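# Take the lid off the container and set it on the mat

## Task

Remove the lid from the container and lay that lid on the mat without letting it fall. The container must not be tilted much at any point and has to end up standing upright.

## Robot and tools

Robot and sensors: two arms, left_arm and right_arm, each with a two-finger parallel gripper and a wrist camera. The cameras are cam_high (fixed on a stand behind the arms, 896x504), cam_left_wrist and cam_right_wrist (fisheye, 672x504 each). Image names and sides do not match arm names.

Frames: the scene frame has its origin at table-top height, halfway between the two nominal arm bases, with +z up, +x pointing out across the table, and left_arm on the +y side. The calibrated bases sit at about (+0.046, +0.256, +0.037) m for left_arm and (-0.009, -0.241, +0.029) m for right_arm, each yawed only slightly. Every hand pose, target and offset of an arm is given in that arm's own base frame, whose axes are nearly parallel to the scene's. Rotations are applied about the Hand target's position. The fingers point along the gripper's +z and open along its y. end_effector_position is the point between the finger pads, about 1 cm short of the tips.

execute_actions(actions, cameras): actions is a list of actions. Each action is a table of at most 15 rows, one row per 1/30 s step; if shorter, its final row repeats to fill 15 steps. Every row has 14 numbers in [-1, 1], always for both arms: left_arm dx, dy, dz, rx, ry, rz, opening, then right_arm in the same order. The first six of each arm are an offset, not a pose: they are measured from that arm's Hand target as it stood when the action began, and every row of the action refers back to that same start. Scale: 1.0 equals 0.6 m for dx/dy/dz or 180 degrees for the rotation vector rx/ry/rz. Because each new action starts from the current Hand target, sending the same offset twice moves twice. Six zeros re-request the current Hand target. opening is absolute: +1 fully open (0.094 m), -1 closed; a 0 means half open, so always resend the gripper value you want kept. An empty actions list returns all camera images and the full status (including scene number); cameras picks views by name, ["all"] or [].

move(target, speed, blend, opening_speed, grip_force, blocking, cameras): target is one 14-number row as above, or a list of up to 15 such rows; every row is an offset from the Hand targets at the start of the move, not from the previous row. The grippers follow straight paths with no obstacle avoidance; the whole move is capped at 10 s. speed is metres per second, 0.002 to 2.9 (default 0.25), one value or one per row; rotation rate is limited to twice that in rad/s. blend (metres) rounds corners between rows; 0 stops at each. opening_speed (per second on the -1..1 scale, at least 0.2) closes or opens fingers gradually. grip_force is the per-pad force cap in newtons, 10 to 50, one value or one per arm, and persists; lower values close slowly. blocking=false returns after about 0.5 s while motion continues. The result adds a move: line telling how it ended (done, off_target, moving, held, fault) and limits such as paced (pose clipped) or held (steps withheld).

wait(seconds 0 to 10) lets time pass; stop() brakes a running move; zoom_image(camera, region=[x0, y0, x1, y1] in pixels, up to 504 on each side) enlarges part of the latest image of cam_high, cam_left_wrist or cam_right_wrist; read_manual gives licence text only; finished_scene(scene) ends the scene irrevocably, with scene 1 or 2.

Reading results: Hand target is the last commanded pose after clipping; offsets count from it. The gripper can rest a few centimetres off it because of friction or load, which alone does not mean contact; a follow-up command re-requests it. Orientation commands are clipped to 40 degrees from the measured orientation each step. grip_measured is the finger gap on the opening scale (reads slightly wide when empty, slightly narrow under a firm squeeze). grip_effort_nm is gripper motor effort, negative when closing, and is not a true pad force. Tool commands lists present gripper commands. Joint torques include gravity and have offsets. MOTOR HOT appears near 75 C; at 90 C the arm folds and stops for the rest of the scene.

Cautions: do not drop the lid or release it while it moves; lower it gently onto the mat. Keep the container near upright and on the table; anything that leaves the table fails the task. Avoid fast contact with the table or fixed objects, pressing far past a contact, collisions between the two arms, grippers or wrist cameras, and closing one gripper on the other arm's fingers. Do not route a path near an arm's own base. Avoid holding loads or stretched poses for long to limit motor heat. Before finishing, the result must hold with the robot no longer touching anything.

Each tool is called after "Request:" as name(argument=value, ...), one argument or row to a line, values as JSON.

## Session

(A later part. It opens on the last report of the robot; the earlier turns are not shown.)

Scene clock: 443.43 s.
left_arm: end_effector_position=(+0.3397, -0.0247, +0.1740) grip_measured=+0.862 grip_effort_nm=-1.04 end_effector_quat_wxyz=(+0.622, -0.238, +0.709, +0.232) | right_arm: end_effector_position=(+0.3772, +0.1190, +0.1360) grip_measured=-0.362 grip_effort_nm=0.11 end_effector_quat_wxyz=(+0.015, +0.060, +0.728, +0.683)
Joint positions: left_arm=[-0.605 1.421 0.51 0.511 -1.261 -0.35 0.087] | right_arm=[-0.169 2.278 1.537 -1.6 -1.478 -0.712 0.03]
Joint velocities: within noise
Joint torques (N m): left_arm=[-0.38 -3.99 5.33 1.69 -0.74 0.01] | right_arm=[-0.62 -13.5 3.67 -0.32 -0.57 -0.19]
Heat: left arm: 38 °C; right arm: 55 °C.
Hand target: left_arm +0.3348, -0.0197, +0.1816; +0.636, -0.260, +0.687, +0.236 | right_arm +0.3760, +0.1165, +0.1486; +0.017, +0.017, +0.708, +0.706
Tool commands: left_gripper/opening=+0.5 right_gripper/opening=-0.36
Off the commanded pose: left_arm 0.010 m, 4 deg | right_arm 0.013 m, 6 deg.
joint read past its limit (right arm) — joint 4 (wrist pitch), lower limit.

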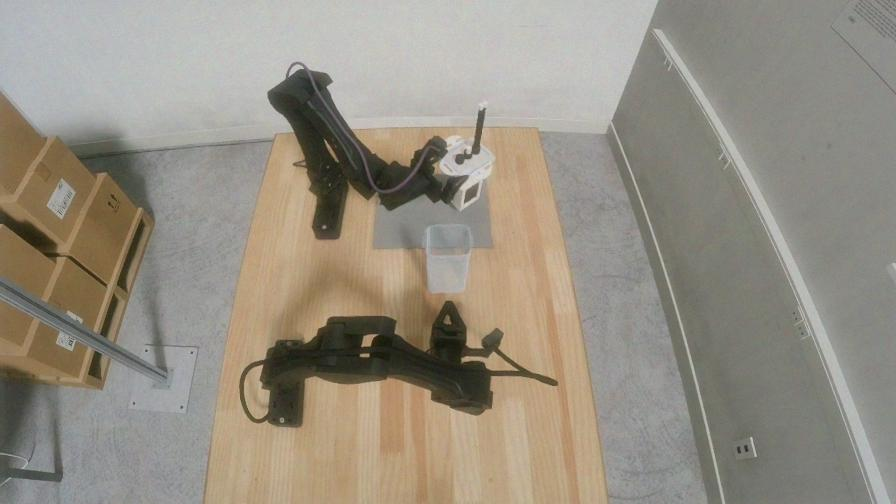

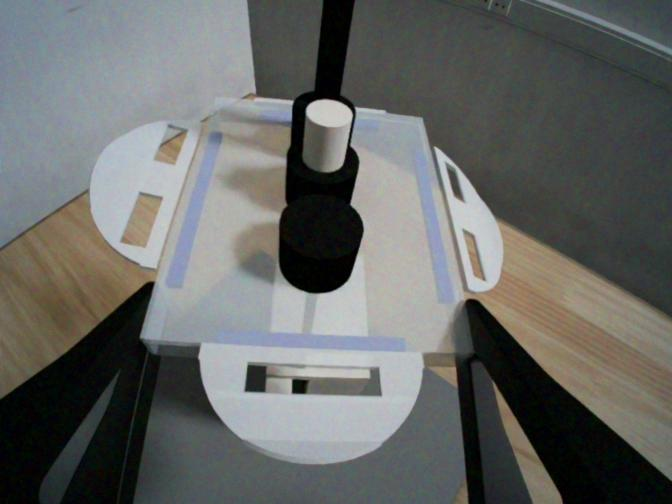

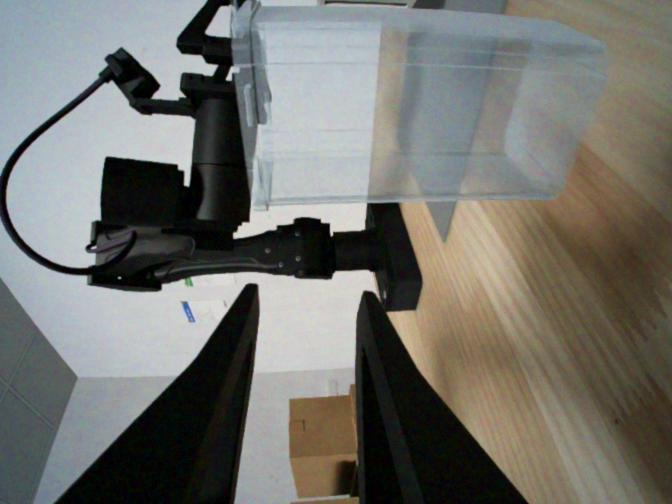

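Request:
move(
  target=[-0.02,0,-0.035,0,0,0,0.5,0,0,0,0,0,0,-0.36],
  speed=0.05,
)

Request:
move(
  target=[0,0,-0.025,0,0,0,0.5,0,0,0,0,0,0,-0.36],
  speed=0.05,
  cameras=["cam_high","cam_left_wrist"],
)

Request:
zoom_image(
  camera="cam_high",
  region=[370, 110, 510, 250],
)

Scene clock: 445.13 s.
left_arm: end_effector_position=(+0.3285, -0.0255, +0.1541) grip_measured=+0.862 grip_effort_nm=-1.04 end_effector_quat_wxyz=(+0.623, -0.238, +0.709, +0.229) | right_arm: end_effector_position=(+0.3772, +0.1190, +0.1360) grip_measured=-0.362 grip_effort_nm=0.11 end_effector_quat_wxyz=(+0.015, +0.060, +0.728, +0.683)
Joint positions: left_arm=[-0.634 1.453 0.441 0.58 -1.285 -0.387 0.087] | right_arm=[-0.169 2.278 1.537 -1.6 -1.478 -0.712 0.03]
Joint torques (N m): left_arm=[-0.4 -3.66 4.78 1.65 -0.81 -0.02] | right_arm=[-0.51 -13.59 3.74 -0.32 -0.58 -0.19]
Heat: left arm: 38 °C; right arm: 55 °C.
Hand target: left_arm +0.3228, -0.0197, +0.1605; +0.636, -0.260, +0.688, +0.236 | right_arm +0.3760, +0.1165, +0.1486; +0.017, +0.017, +0.708, +0.706
Off the commanded pose: left_arm 0.010 m, 4 deg | right_arm 0.013 m, 6 deg.
joint read past its limit (right arm) — joint 4 (wrist pitch), lower limit.
joint sent to its limit (right arm) — joint 4 (wrist pitch), lower limit. The joint targets are off in orientation, not in position.
move: off_target (left_arm, right_arm)

Scene clock: 446.40 s.
left_arm: end_effector_position=(+0.3277, -0.0245, +0.1385) grip_measured=+0.862 grip_effort_nm=-1.04 end_effector_quat_wxyz=(+0.623, -0.240, +0.708, +0.231) | right_arm: end_effector_position=(+0.3772, +0.1190, +0.1360) grip_measured=-0.362 grip_effort_nm=0.11 end_effector_quat_wxyz=(+0.015, +0.060, +0.728, +0.683)
Joint positions: left_arm=[-0.634 1.522 0.411 0.676 -1.291 -0.392 0.087] | right_arm=[-0.169 2.278 1.537 -1.6 -1.478 -0.712 0.03]
Joint torques (N m): left_arm=[-0.39 -3.99 4.48 1.63 -0.75 0.02] | right_arm=[-0.5 -13.56 3.69 -0.33 -0.57 -0.19]
Heat: left arm: 38 °C; right arm: 55 °C.
Hand target: left_arm +0.3227, -0.0196, +0.1455; +0.636, -0.260, +0.688, +0.236 | right_arm +0.3760, +0.1165, +0.1486; +0.017, +0.017, +0.708, +0.706
Off the commanded pose: left_arm 0.010 m, 4 deg | right_arm 0.013 m, 6 deg.
joint read past its limit (right arm) — joint 4 (wrist pitch), lower limit.
joint sent to its limit (right arm) — joint 4 (wrist pitch), lower limit. The joint targets are off in orientation, not in position.
move: off_target (left_arm, right_arm)
Images, in order (width x height): cam_high 896x504, cam_left_wrist 672x504.

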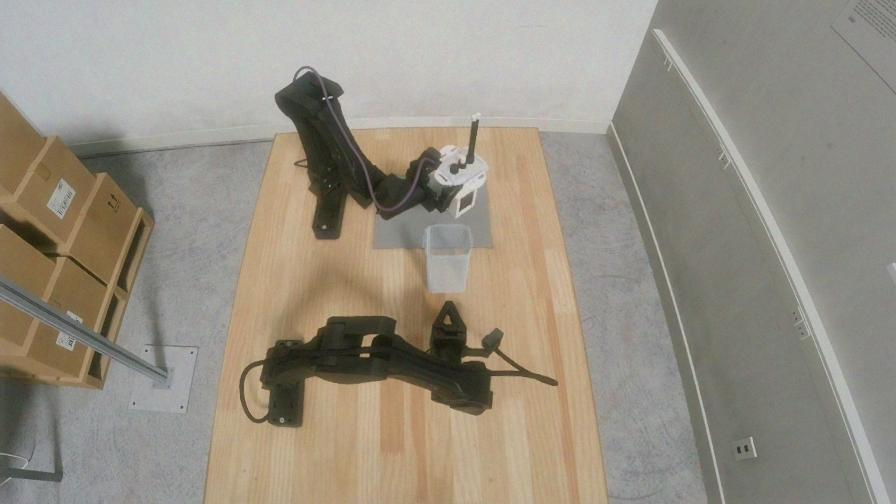

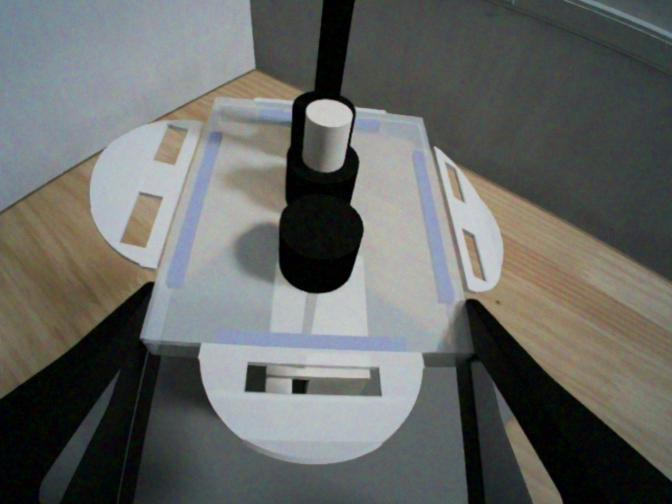

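Scaled by 3.600 from the camera's 896x504 image, which has a finer 1280x720 frame.

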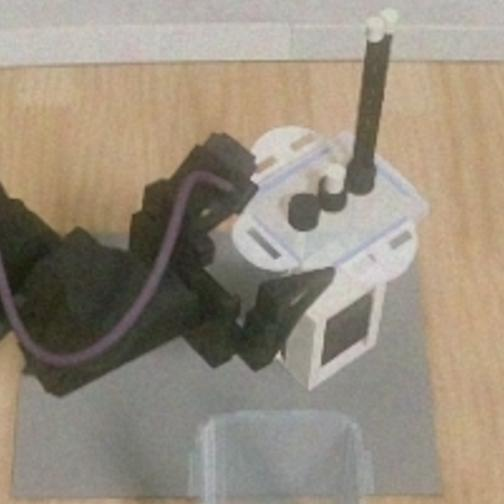

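Request:
move(
  target=[0,0,-0.014,0,0,0,0.5,0,0,0,0,0,0,-0.36],
  speed=0.04,
)

Request:
move(
  target=[0,0,-0.01,0,0,0,0.5,0,0,0,0,0,0,-0.36],
  speed=0.04,
  cameras=["cam_high","cam_left_wrist"],
)

Request:
zoom_image(
  camera="cam_high",
  region=[370, 110, 510, 250],
)

Scene clock: 447.80 s.
left_arm: end_effector_position=(+0.3273, -0.0230, +0.1364) grip_measured=+0.862 grip_effort_nm=-1.04 end_effector_quat_wxyz=(+0.630, -0.251, +0.697, +0.231) | right_arm: end_effector_position=(+0.3772, +0.1190, +0.1360) grip_measured=-0.362 grip_effort_nm=0.11 end_effector_quat_wxyz=(+0.015, +0.060, +0.728, +0.683)
Joint positions: left_arm=[-0.634 1.563 0.398 0.772 -1.312 -0.376 0.087] | right_arm=[-0.169 2.278 1.537 -1.6 -1.478 -0.712 0.03]
Joint torques (N m): left_arm=[-0.38 -3.71 3.93 1.48 -0.5 -0.01] | right_arm=[-0.57 -13.49 3.7 -0.34 -0.59 -0.21]
Heat: left arm: 38 °C; right arm: 55 °C.
Hand target: left_arm +0.3228, -0.0197, +0.1371; +0.636, -0.260, +0.688, +0.236 | right_arm +0.3760, +0.1165, +0.1486; +0.017, +0.017, +0.708, +0.706
Off the commanded pose: left_arm 0.006 m, 2 deg | right_arm 0.013 m, 6 deg.
joint read past its limit (right arm) — joint 4 (wrist pitch), lower limit.
joint sent to its limit (right arm) — joint 4 (wrist pitch), lower limit. The joint targets are off in orientation, not in position.
move: off_target (right_arm)

Scene clock: 448.87 s.
left_arm: end_effector_position=(+0.3269, -0.0218, +0.1350) grip_measured=+0.862 grip_effort_nm=-1.04 end_effector_quat_wxyz=(+0.636, -0.260, +0.689, +0.231) | right_arm: end_effector_position=(+0.3772, +0.1190, +0.1360) grip_measured=-0.362 grip_effort_nm=0.11 end_effector_quat_wxyz=(+0.015, +0.060, +0.728, +0.683)
Joint positions: left_arm=[-0.634 1.594 0.39 0.842 -1.327 -0.365 0.087] | right_arm=[-0.169 2.278 1.537 -1.6 -1.478 -0.712 0.03]
Joint torques (N m): left_arm=[-0.36 -3.47 3.51 1.35 -0.32 -0.04] | right_arm=[-0.49 -13.52 3.67 -0.32 -0.58 -0.21]
Heat: left arm: 38 °C; right arm: 56 °C.
Hand target: left_arm +0.3227, -0.0196, +0.1311; +0.636, -0.260, +0.688, +0.236 | right_arm +0.3760, +0.1165, +0.1486; +0.017, +0.017, +0.708, +0.706
Off the commanded pose: left_arm 0.006 m, 1 deg | right_arm 0.013 m, 6 deg.
joint read past its limit (right arm) — joint 4 (wrist pitch), lower limit.
joint sent to its limit (right arm) — joint 4 (wrist pitch), lower limit. The joint targets are off in orientation, not in position.
move: off_target (right_arm)
Images, in order (width x height): cam_high 896x504, cam_left_wrist 672x504.

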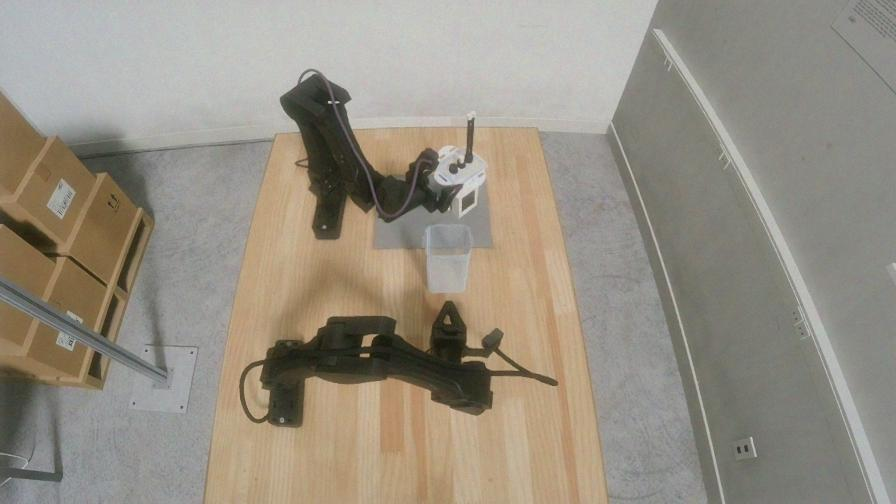

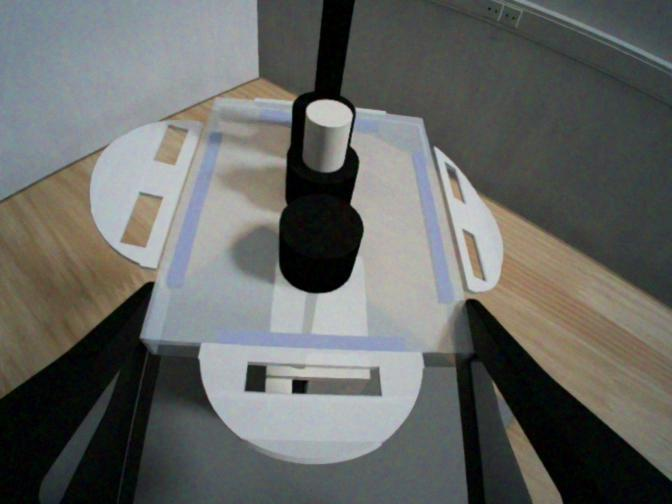

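Scaled by 3.600 from the camera's 896x504 image, which has a finer 1280x720 frame.

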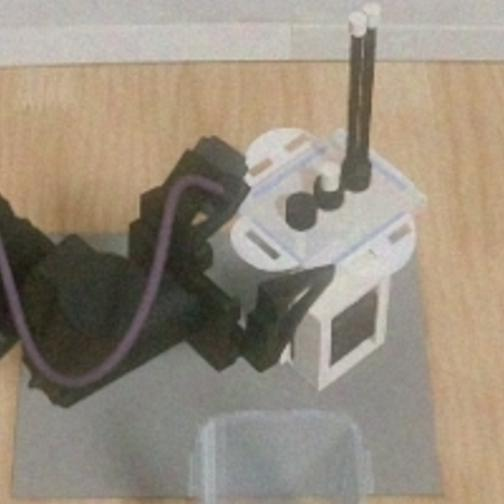

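Request:
move(
  target=[0,0,0,-0.02,0.024,0,0.5,0,0,0,0,0,0,-0.36],
  speed=0.04,
)

Request:
move(
  target=[0,0,-0.007,-0.006,0.007,0,0.5,0,0,0,0,0,0,-0.36],
  speed=0.04,
  cameras=["cam_high","cam_left_wrist"],
)

Request:
zoom_image(
  camera="cam_high",
  region=[370, 110, 510, 250],
)

Scene clock: 451.50 s.
left_arm: end_effector_position=(+0.3220, -0.0188, +0.1345) grip_measured=+0.862 grip_effort_nm=-1.04 end_effector_quat_wxyz=(+0.614, -0.280, +0.705, +0.218) | right_arm: end_effector_position=(+0.3772, +0.1190, +0.1360) grip_measured=-0.362 grip_effort_nm=0.11 end_effector_quat_wxyz=(+0.015, +0.060, +0.728, +0.683)
Joint positions: left_arm=[-0.632 1.486 0.452 0.425 -1.305 -0.63 0.087] | right_arm=[-0.169 2.278 1.537 -1.6 -1.478 -0.712 0.03]
Joint torques (N m): left_arm=[0.14 -4.29 6.42 0.55 -0.11 -0.09] | right_arm=[-0.53 -13.55 3.64 -0.34 -0.57 -0.19]
Heat: left arm: 38 °C; right arm: 56 °C.
Hand target: left_arm +0.3228, -0.0197, +0.1311; +0.601, -0.270, +0.718, +0.224 | right_arm +0.3760, +0.1165, +0.1486; +0.017, +0.017, +0.708, +0.706
Off the commanded pose: left_arm 0.004 m, 3 deg | right_arm 0.013 m, 6 deg.
joint read past its limit (right arm) — joint 4 (wrist pitch), lower limit.
joint sent to its limit (right arm) — joint 4 (wrist pitch), lower limit. The joint targets are off in orientation, not in position.
move: off_target (left_arm, right_arm)

Scene clock: 452.63 s.
left_arm: end_effector_position=(+0.3220, -0.0176, +0.1345) grip_measured=+0.862 grip_effort_nm=-1.04 end_effector_quat_wxyz=(+0.609, -0.289, +0.706, +0.217) | right_arm: end_effector_position=(+0.3772, +0.1190, +0.1360) grip_measured=-0.362 grip_effort_nm=0.11 end_effector_quat_wxyz=(+0.015, +0.060, +0.728, +0.683)
Joint positions: left_arm=[-0.628 1.477 0.478 0.331 -1.302 -0.697 0.087] | right_arm=[-0.169 2.278 1.537 -1.6 -1.478 -0.712 0.03]
Joint torques (N m): left_arm=[0.1 -4.1 6.2 0.47 0.04 -0.11] | right_arm=[-0.5 -13.59 3.69 -0.34 -0.56 -0.18]
Heat: left arm: 37 °C; right arm: 56 °C.
Hand target: left_arm +0.3228, -0.0198, +0.1269; +0.591, -0.273, +0.727, +0.220 | right_arm +0.3760, +0.1165, +0.1486; +0.017, +0.017, +0.708, +0.706
Off the commanded pose: left_arm 0.008 m, 4 deg | right_arm 0.013 m, 6 deg.
joint read past its limit (right arm) — joint 4 (wrist pitch), lower limit.
joint sent to its limit (right arm) — joint 4 (wrist pitch), lower limit. The joint targets are off in orientation, not in position.
move: off_target (left_arm, right_arm)
Images, in order (width x height): cam_high 896x504, cam_left_wrist 672x504.

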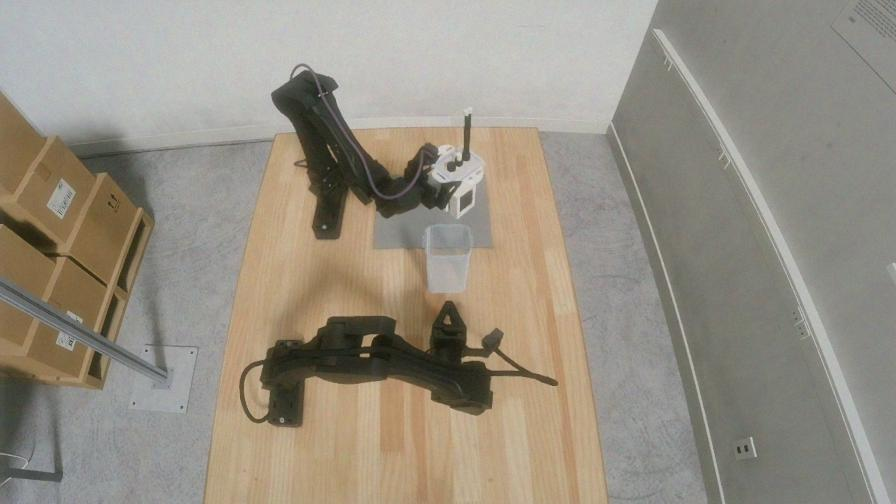

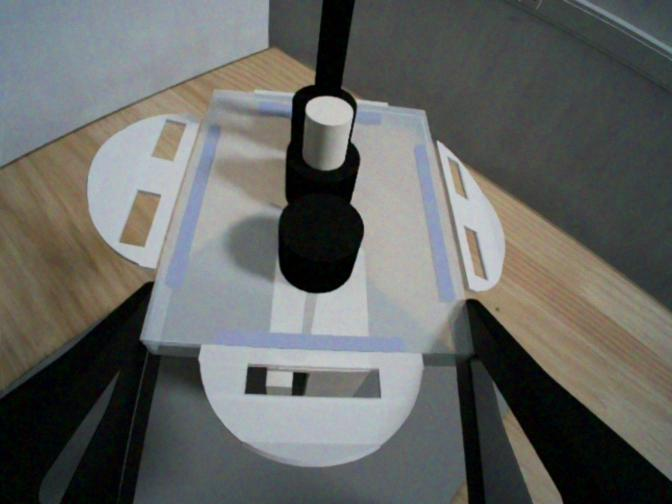

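Scaled by 3.600 from the camera's 896x504 image, which has a finer 1280x720 frame.

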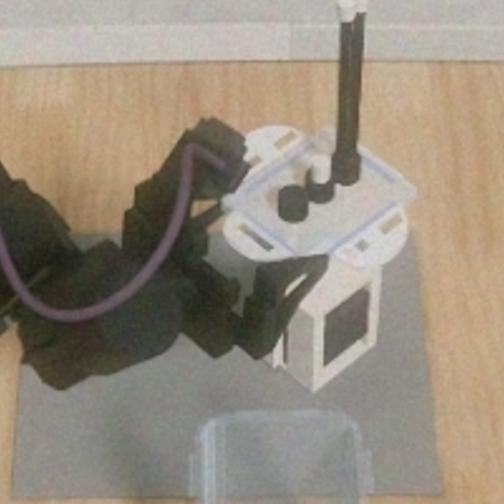

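Request:
move(
  target=[0,0,0.01,0,0,0,1,0,0,0,0,0,0,-0.36],
  speed=0.02,
  opening_speed=0.3,
  cameras=["cam_high","cam_left_wrist"],
)

Request:
zoom_image(
  camera="cam_high",
  region=[370, 110, 510, 250],
)

Scene clock: 455.10 s.
left_arm: end_effector_position=(+0.3210, -0.0197, +0.1276) grip_measured=+0.998 grip_effort_nm=0.10 end_effector_quat_wxyz=(+0.589, -0.267, +0.730, +0.221) | right_arm: end_effector_position=(+0.3772, +0.1190, +0.1360) grip_measured=-0.362 grip_effort_nm=0.11 end_effector_quat_wxyz=(+0.015, +0.060, +0.728, +0.683)
Joint positions: left_arm=[-0.628 1.46 0.49 0.226 -1.258 -0.711 0.094] | right_arm=[-0.169 2.278 1.537 -1.6 -1.478 -0.712 0.03]
Joint torques (N m): left_arm=[0.17 -4.37 7.17 0.84 -0.42 -0.13] | right_arm=[-0.53 -13.42 3.74 -0.33 -0.58 -0.2]
Heat: left arm: 37 °C; right arm: 56 °C.
Hand target: left_arm +0.3228, -0.0198, +0.1329; +0.591, -0.273, +0.727, +0.220 | right_arm +0.3760, +0.1165, +0.1486; +0.017, +0.017, +0.708, +0.706
Off the commanded pose: left_arm 0.006 m, 1 deg | right_arm 0.013 m, 6 deg.
joint read past its limit (right arm) — joint 4 (wrist pitch), lower limit.
joint sent to its limit (right arm) — joint 4 (wrist pitch), lower limit. The joint targets are off in orientation, not in position.
move: off_target (right_arm)
Images, in order (width x height): cam_high 896x504, cam_left_wrist 672x504.

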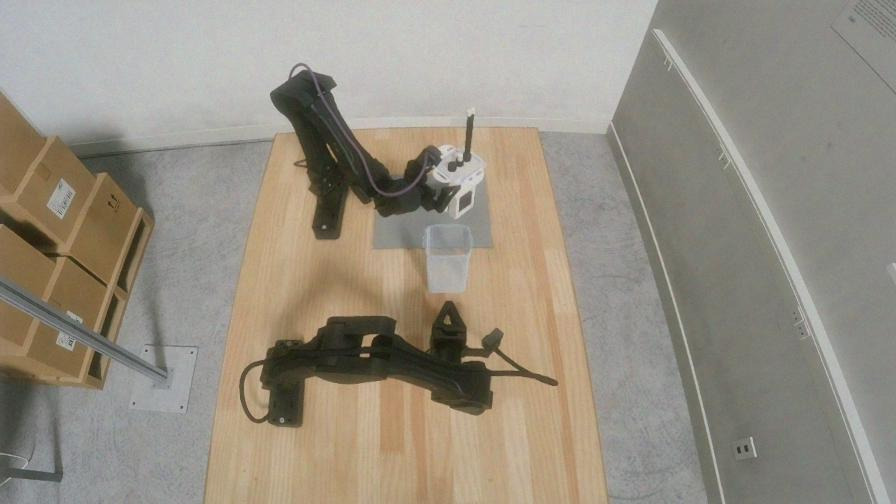

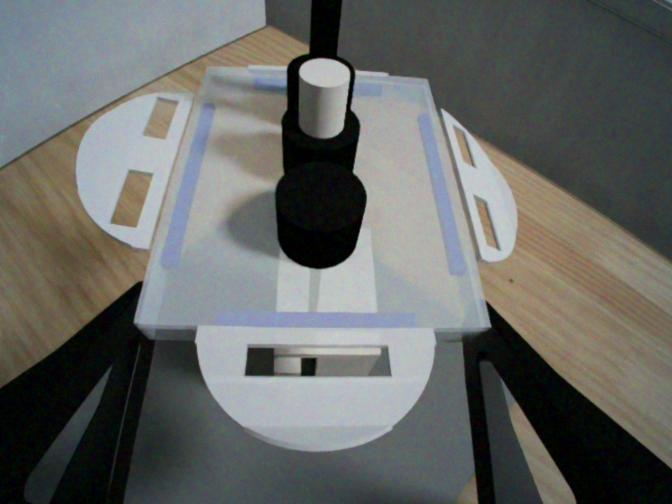

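Scaled by 3.600 from the camera's 896x504 image, which has a finer 1280x720 frame.

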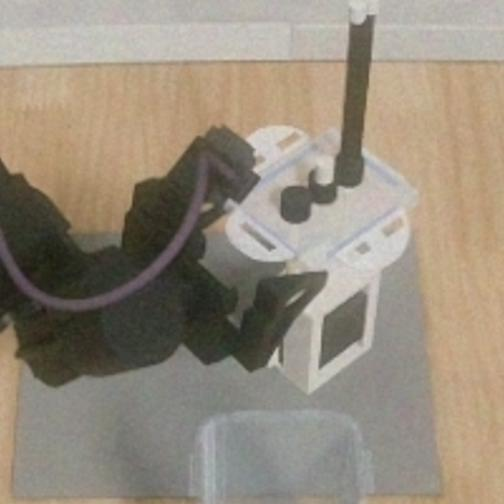

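Request:
move(
  target=[-0.03,-0.024,0.004,0,0,0,1,0,0,0,0,0,0,-0.36],
  speed=0.05,
  cameras=["cam_high","cam_left_wrist"],
)

Request:
zoom_image(
  camera="cam_high",
  region=[370, 110, 510, 250],
)

Scene clock: 456.83 s.
left_arm: end_effector_position=(+0.3024, -0.0317, +0.1256) grip_measured=+0.998 grip_effort_nm=0.10 end_effector_quat_wxyz=(+0.583, -0.266, +0.735, +0.220) | right_arm: end_effector_position=(+0.3772, +0.1190, +0.1360) grip_measured=-0.362 grip_effort_nm=0.11 end_effector_quat_wxyz=(+0.015, +0.060, +0.728, +0.683)
Joint positions: left_arm=[-0.717 1.445 0.542 -0.103 -1.304 -0.977 0.094] | right_arm=[-0.169 2.278 1.537 -1.6 -1.478 -0.712 0.03]
Joint torques (N m): left_arm=[-0.38 -3.93 7.92 0.61 -0.71 -0.13] | right_arm=[-0.46 -13.59 3.66 -0.32 -0.55 -0.2]
Heat: left arm: 37 °C; right arm: 57 °C.
Hand target: left_arm +0.3048, -0.0341, +0.1353; +0.591, -0.274, +0.727, +0.220 | right_arm +0.3760, +0.1165, +0.1486; +0.017, +0.017, +0.708, +0.706
Off the commanded pose: left_arm 0.010 m, 2 deg | right_arm 0.013 m, 6 deg.
joint read past its limit (right arm) — joint 4 (wrist pitch), lower limit.
joint sent to its limit (right arm) — joint 4 (wrist pitch), lower limit. The joint targets are off in orientation, not in position.
move: off_target (right_arm)
Images, in order (width x height): cam_high 896x504, cam_left_wrist 672x504.

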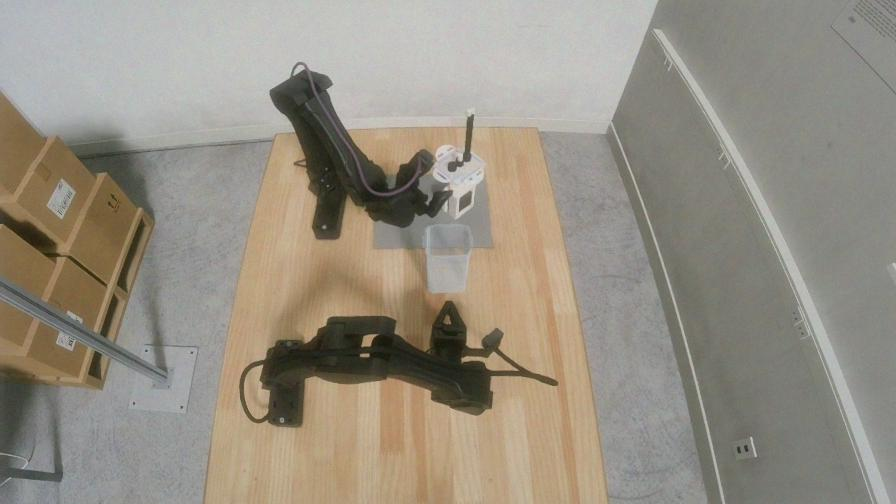

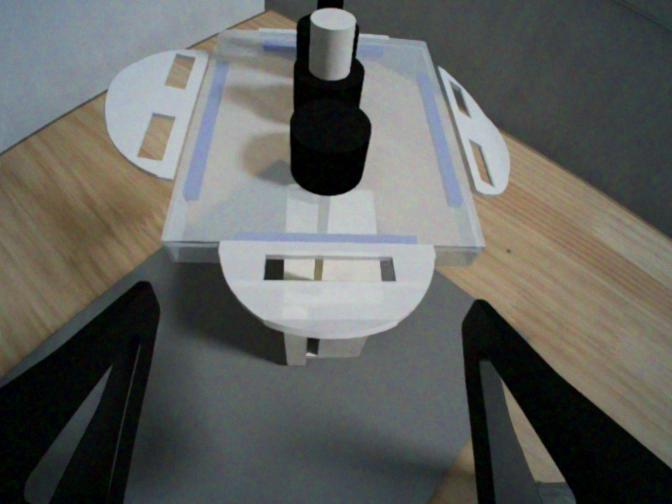

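Scaled by 3.600 from the camera's 896x504 image, which has a finer 1280x720 frame.

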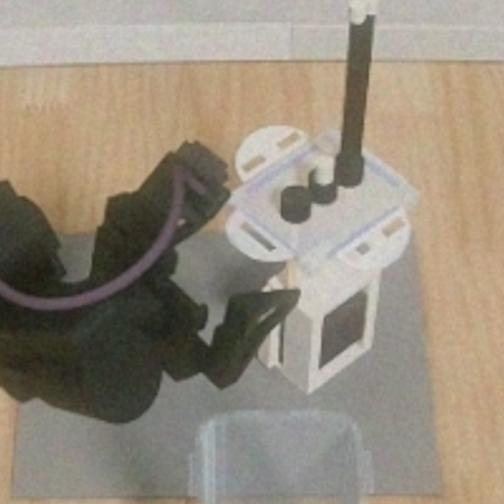

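Request:
move(
  target=[-0.06,-0.05,0.01,0,0,0,1,0,0,0,0,0,0,-0.36],
  speed=0.1,
  cameras=["cam_high","cam_left_wrist"],
)

Request:
finished_scene(
  scene=1,
)

Scene clock: 459.20 s.
left_arm: end_effector_position=(+0.2653, -0.0588, +0.1367) grip_measured=+0.998 grip_effort_nm=0.10 end_effector_quat_wxyz=(+0.584, -0.273, +0.731, +0.223) | right_arm: end_effector_position=(+0.3772, +0.1190, +0.1360) grip_measured=-0.362 grip_effort_nm=0.11 end_effector_quat_wxyz=(+0.015, +0.060, +0.728, +0.683)
Joint positions: left_arm=[-0.925 1.62 0.793 -1.073 -1.338 -1.903 0.094] | right_arm=[-0.169 2.278 1.537 -1.6 -1.478 -0.712 0.03]
Joint torques (N m): left_arm=[-0.38 -3.56 6.87 -0.34 -0.69 -0.13] | right_arm=[-0.5 -13.55 3.69 -0.35 -0.58 -0.21]
Heat: left arm: 36 °C; right arm: 57 °C.
Hand target: left_arm +0.2688, -0.0641, +0.1413; +0.591, -0.274, +0.727, +0.220 | right_arm +0.3760, +0.1165, +0.1486; +0.017, +0.017, +0.708, +0.706
Off the commanded pose: left_arm 0.008 m, 1 deg | right_arm 0.013 m, 6 deg.
joint read past its limit (right arm) — joint 4 (wrist pitch), lower limit.
joint sent to its limit (right arm) — joint 4 (wrist pitch), lower limit. The joint targets are off in orientation, not in position.
move: off_target (right_arm)
Images, in order (width x height): cam_high 896x504, cam_left_wrist 672x504.

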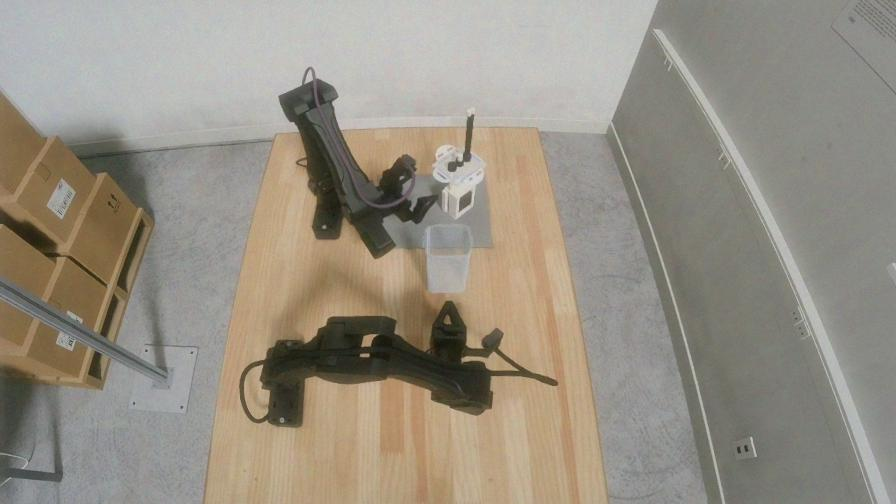

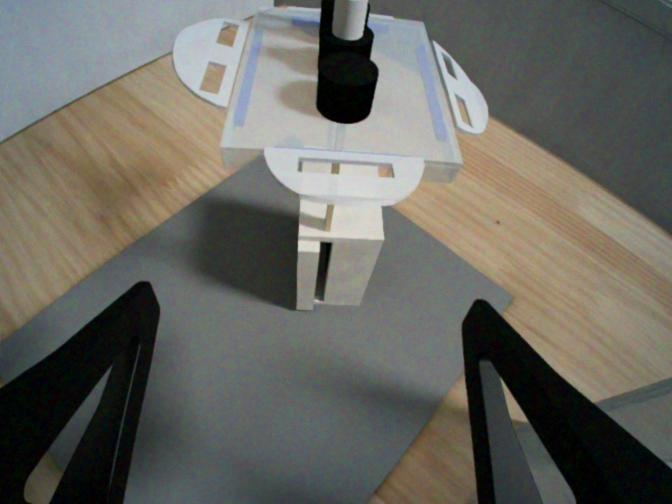

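The scene is finished: the task was done.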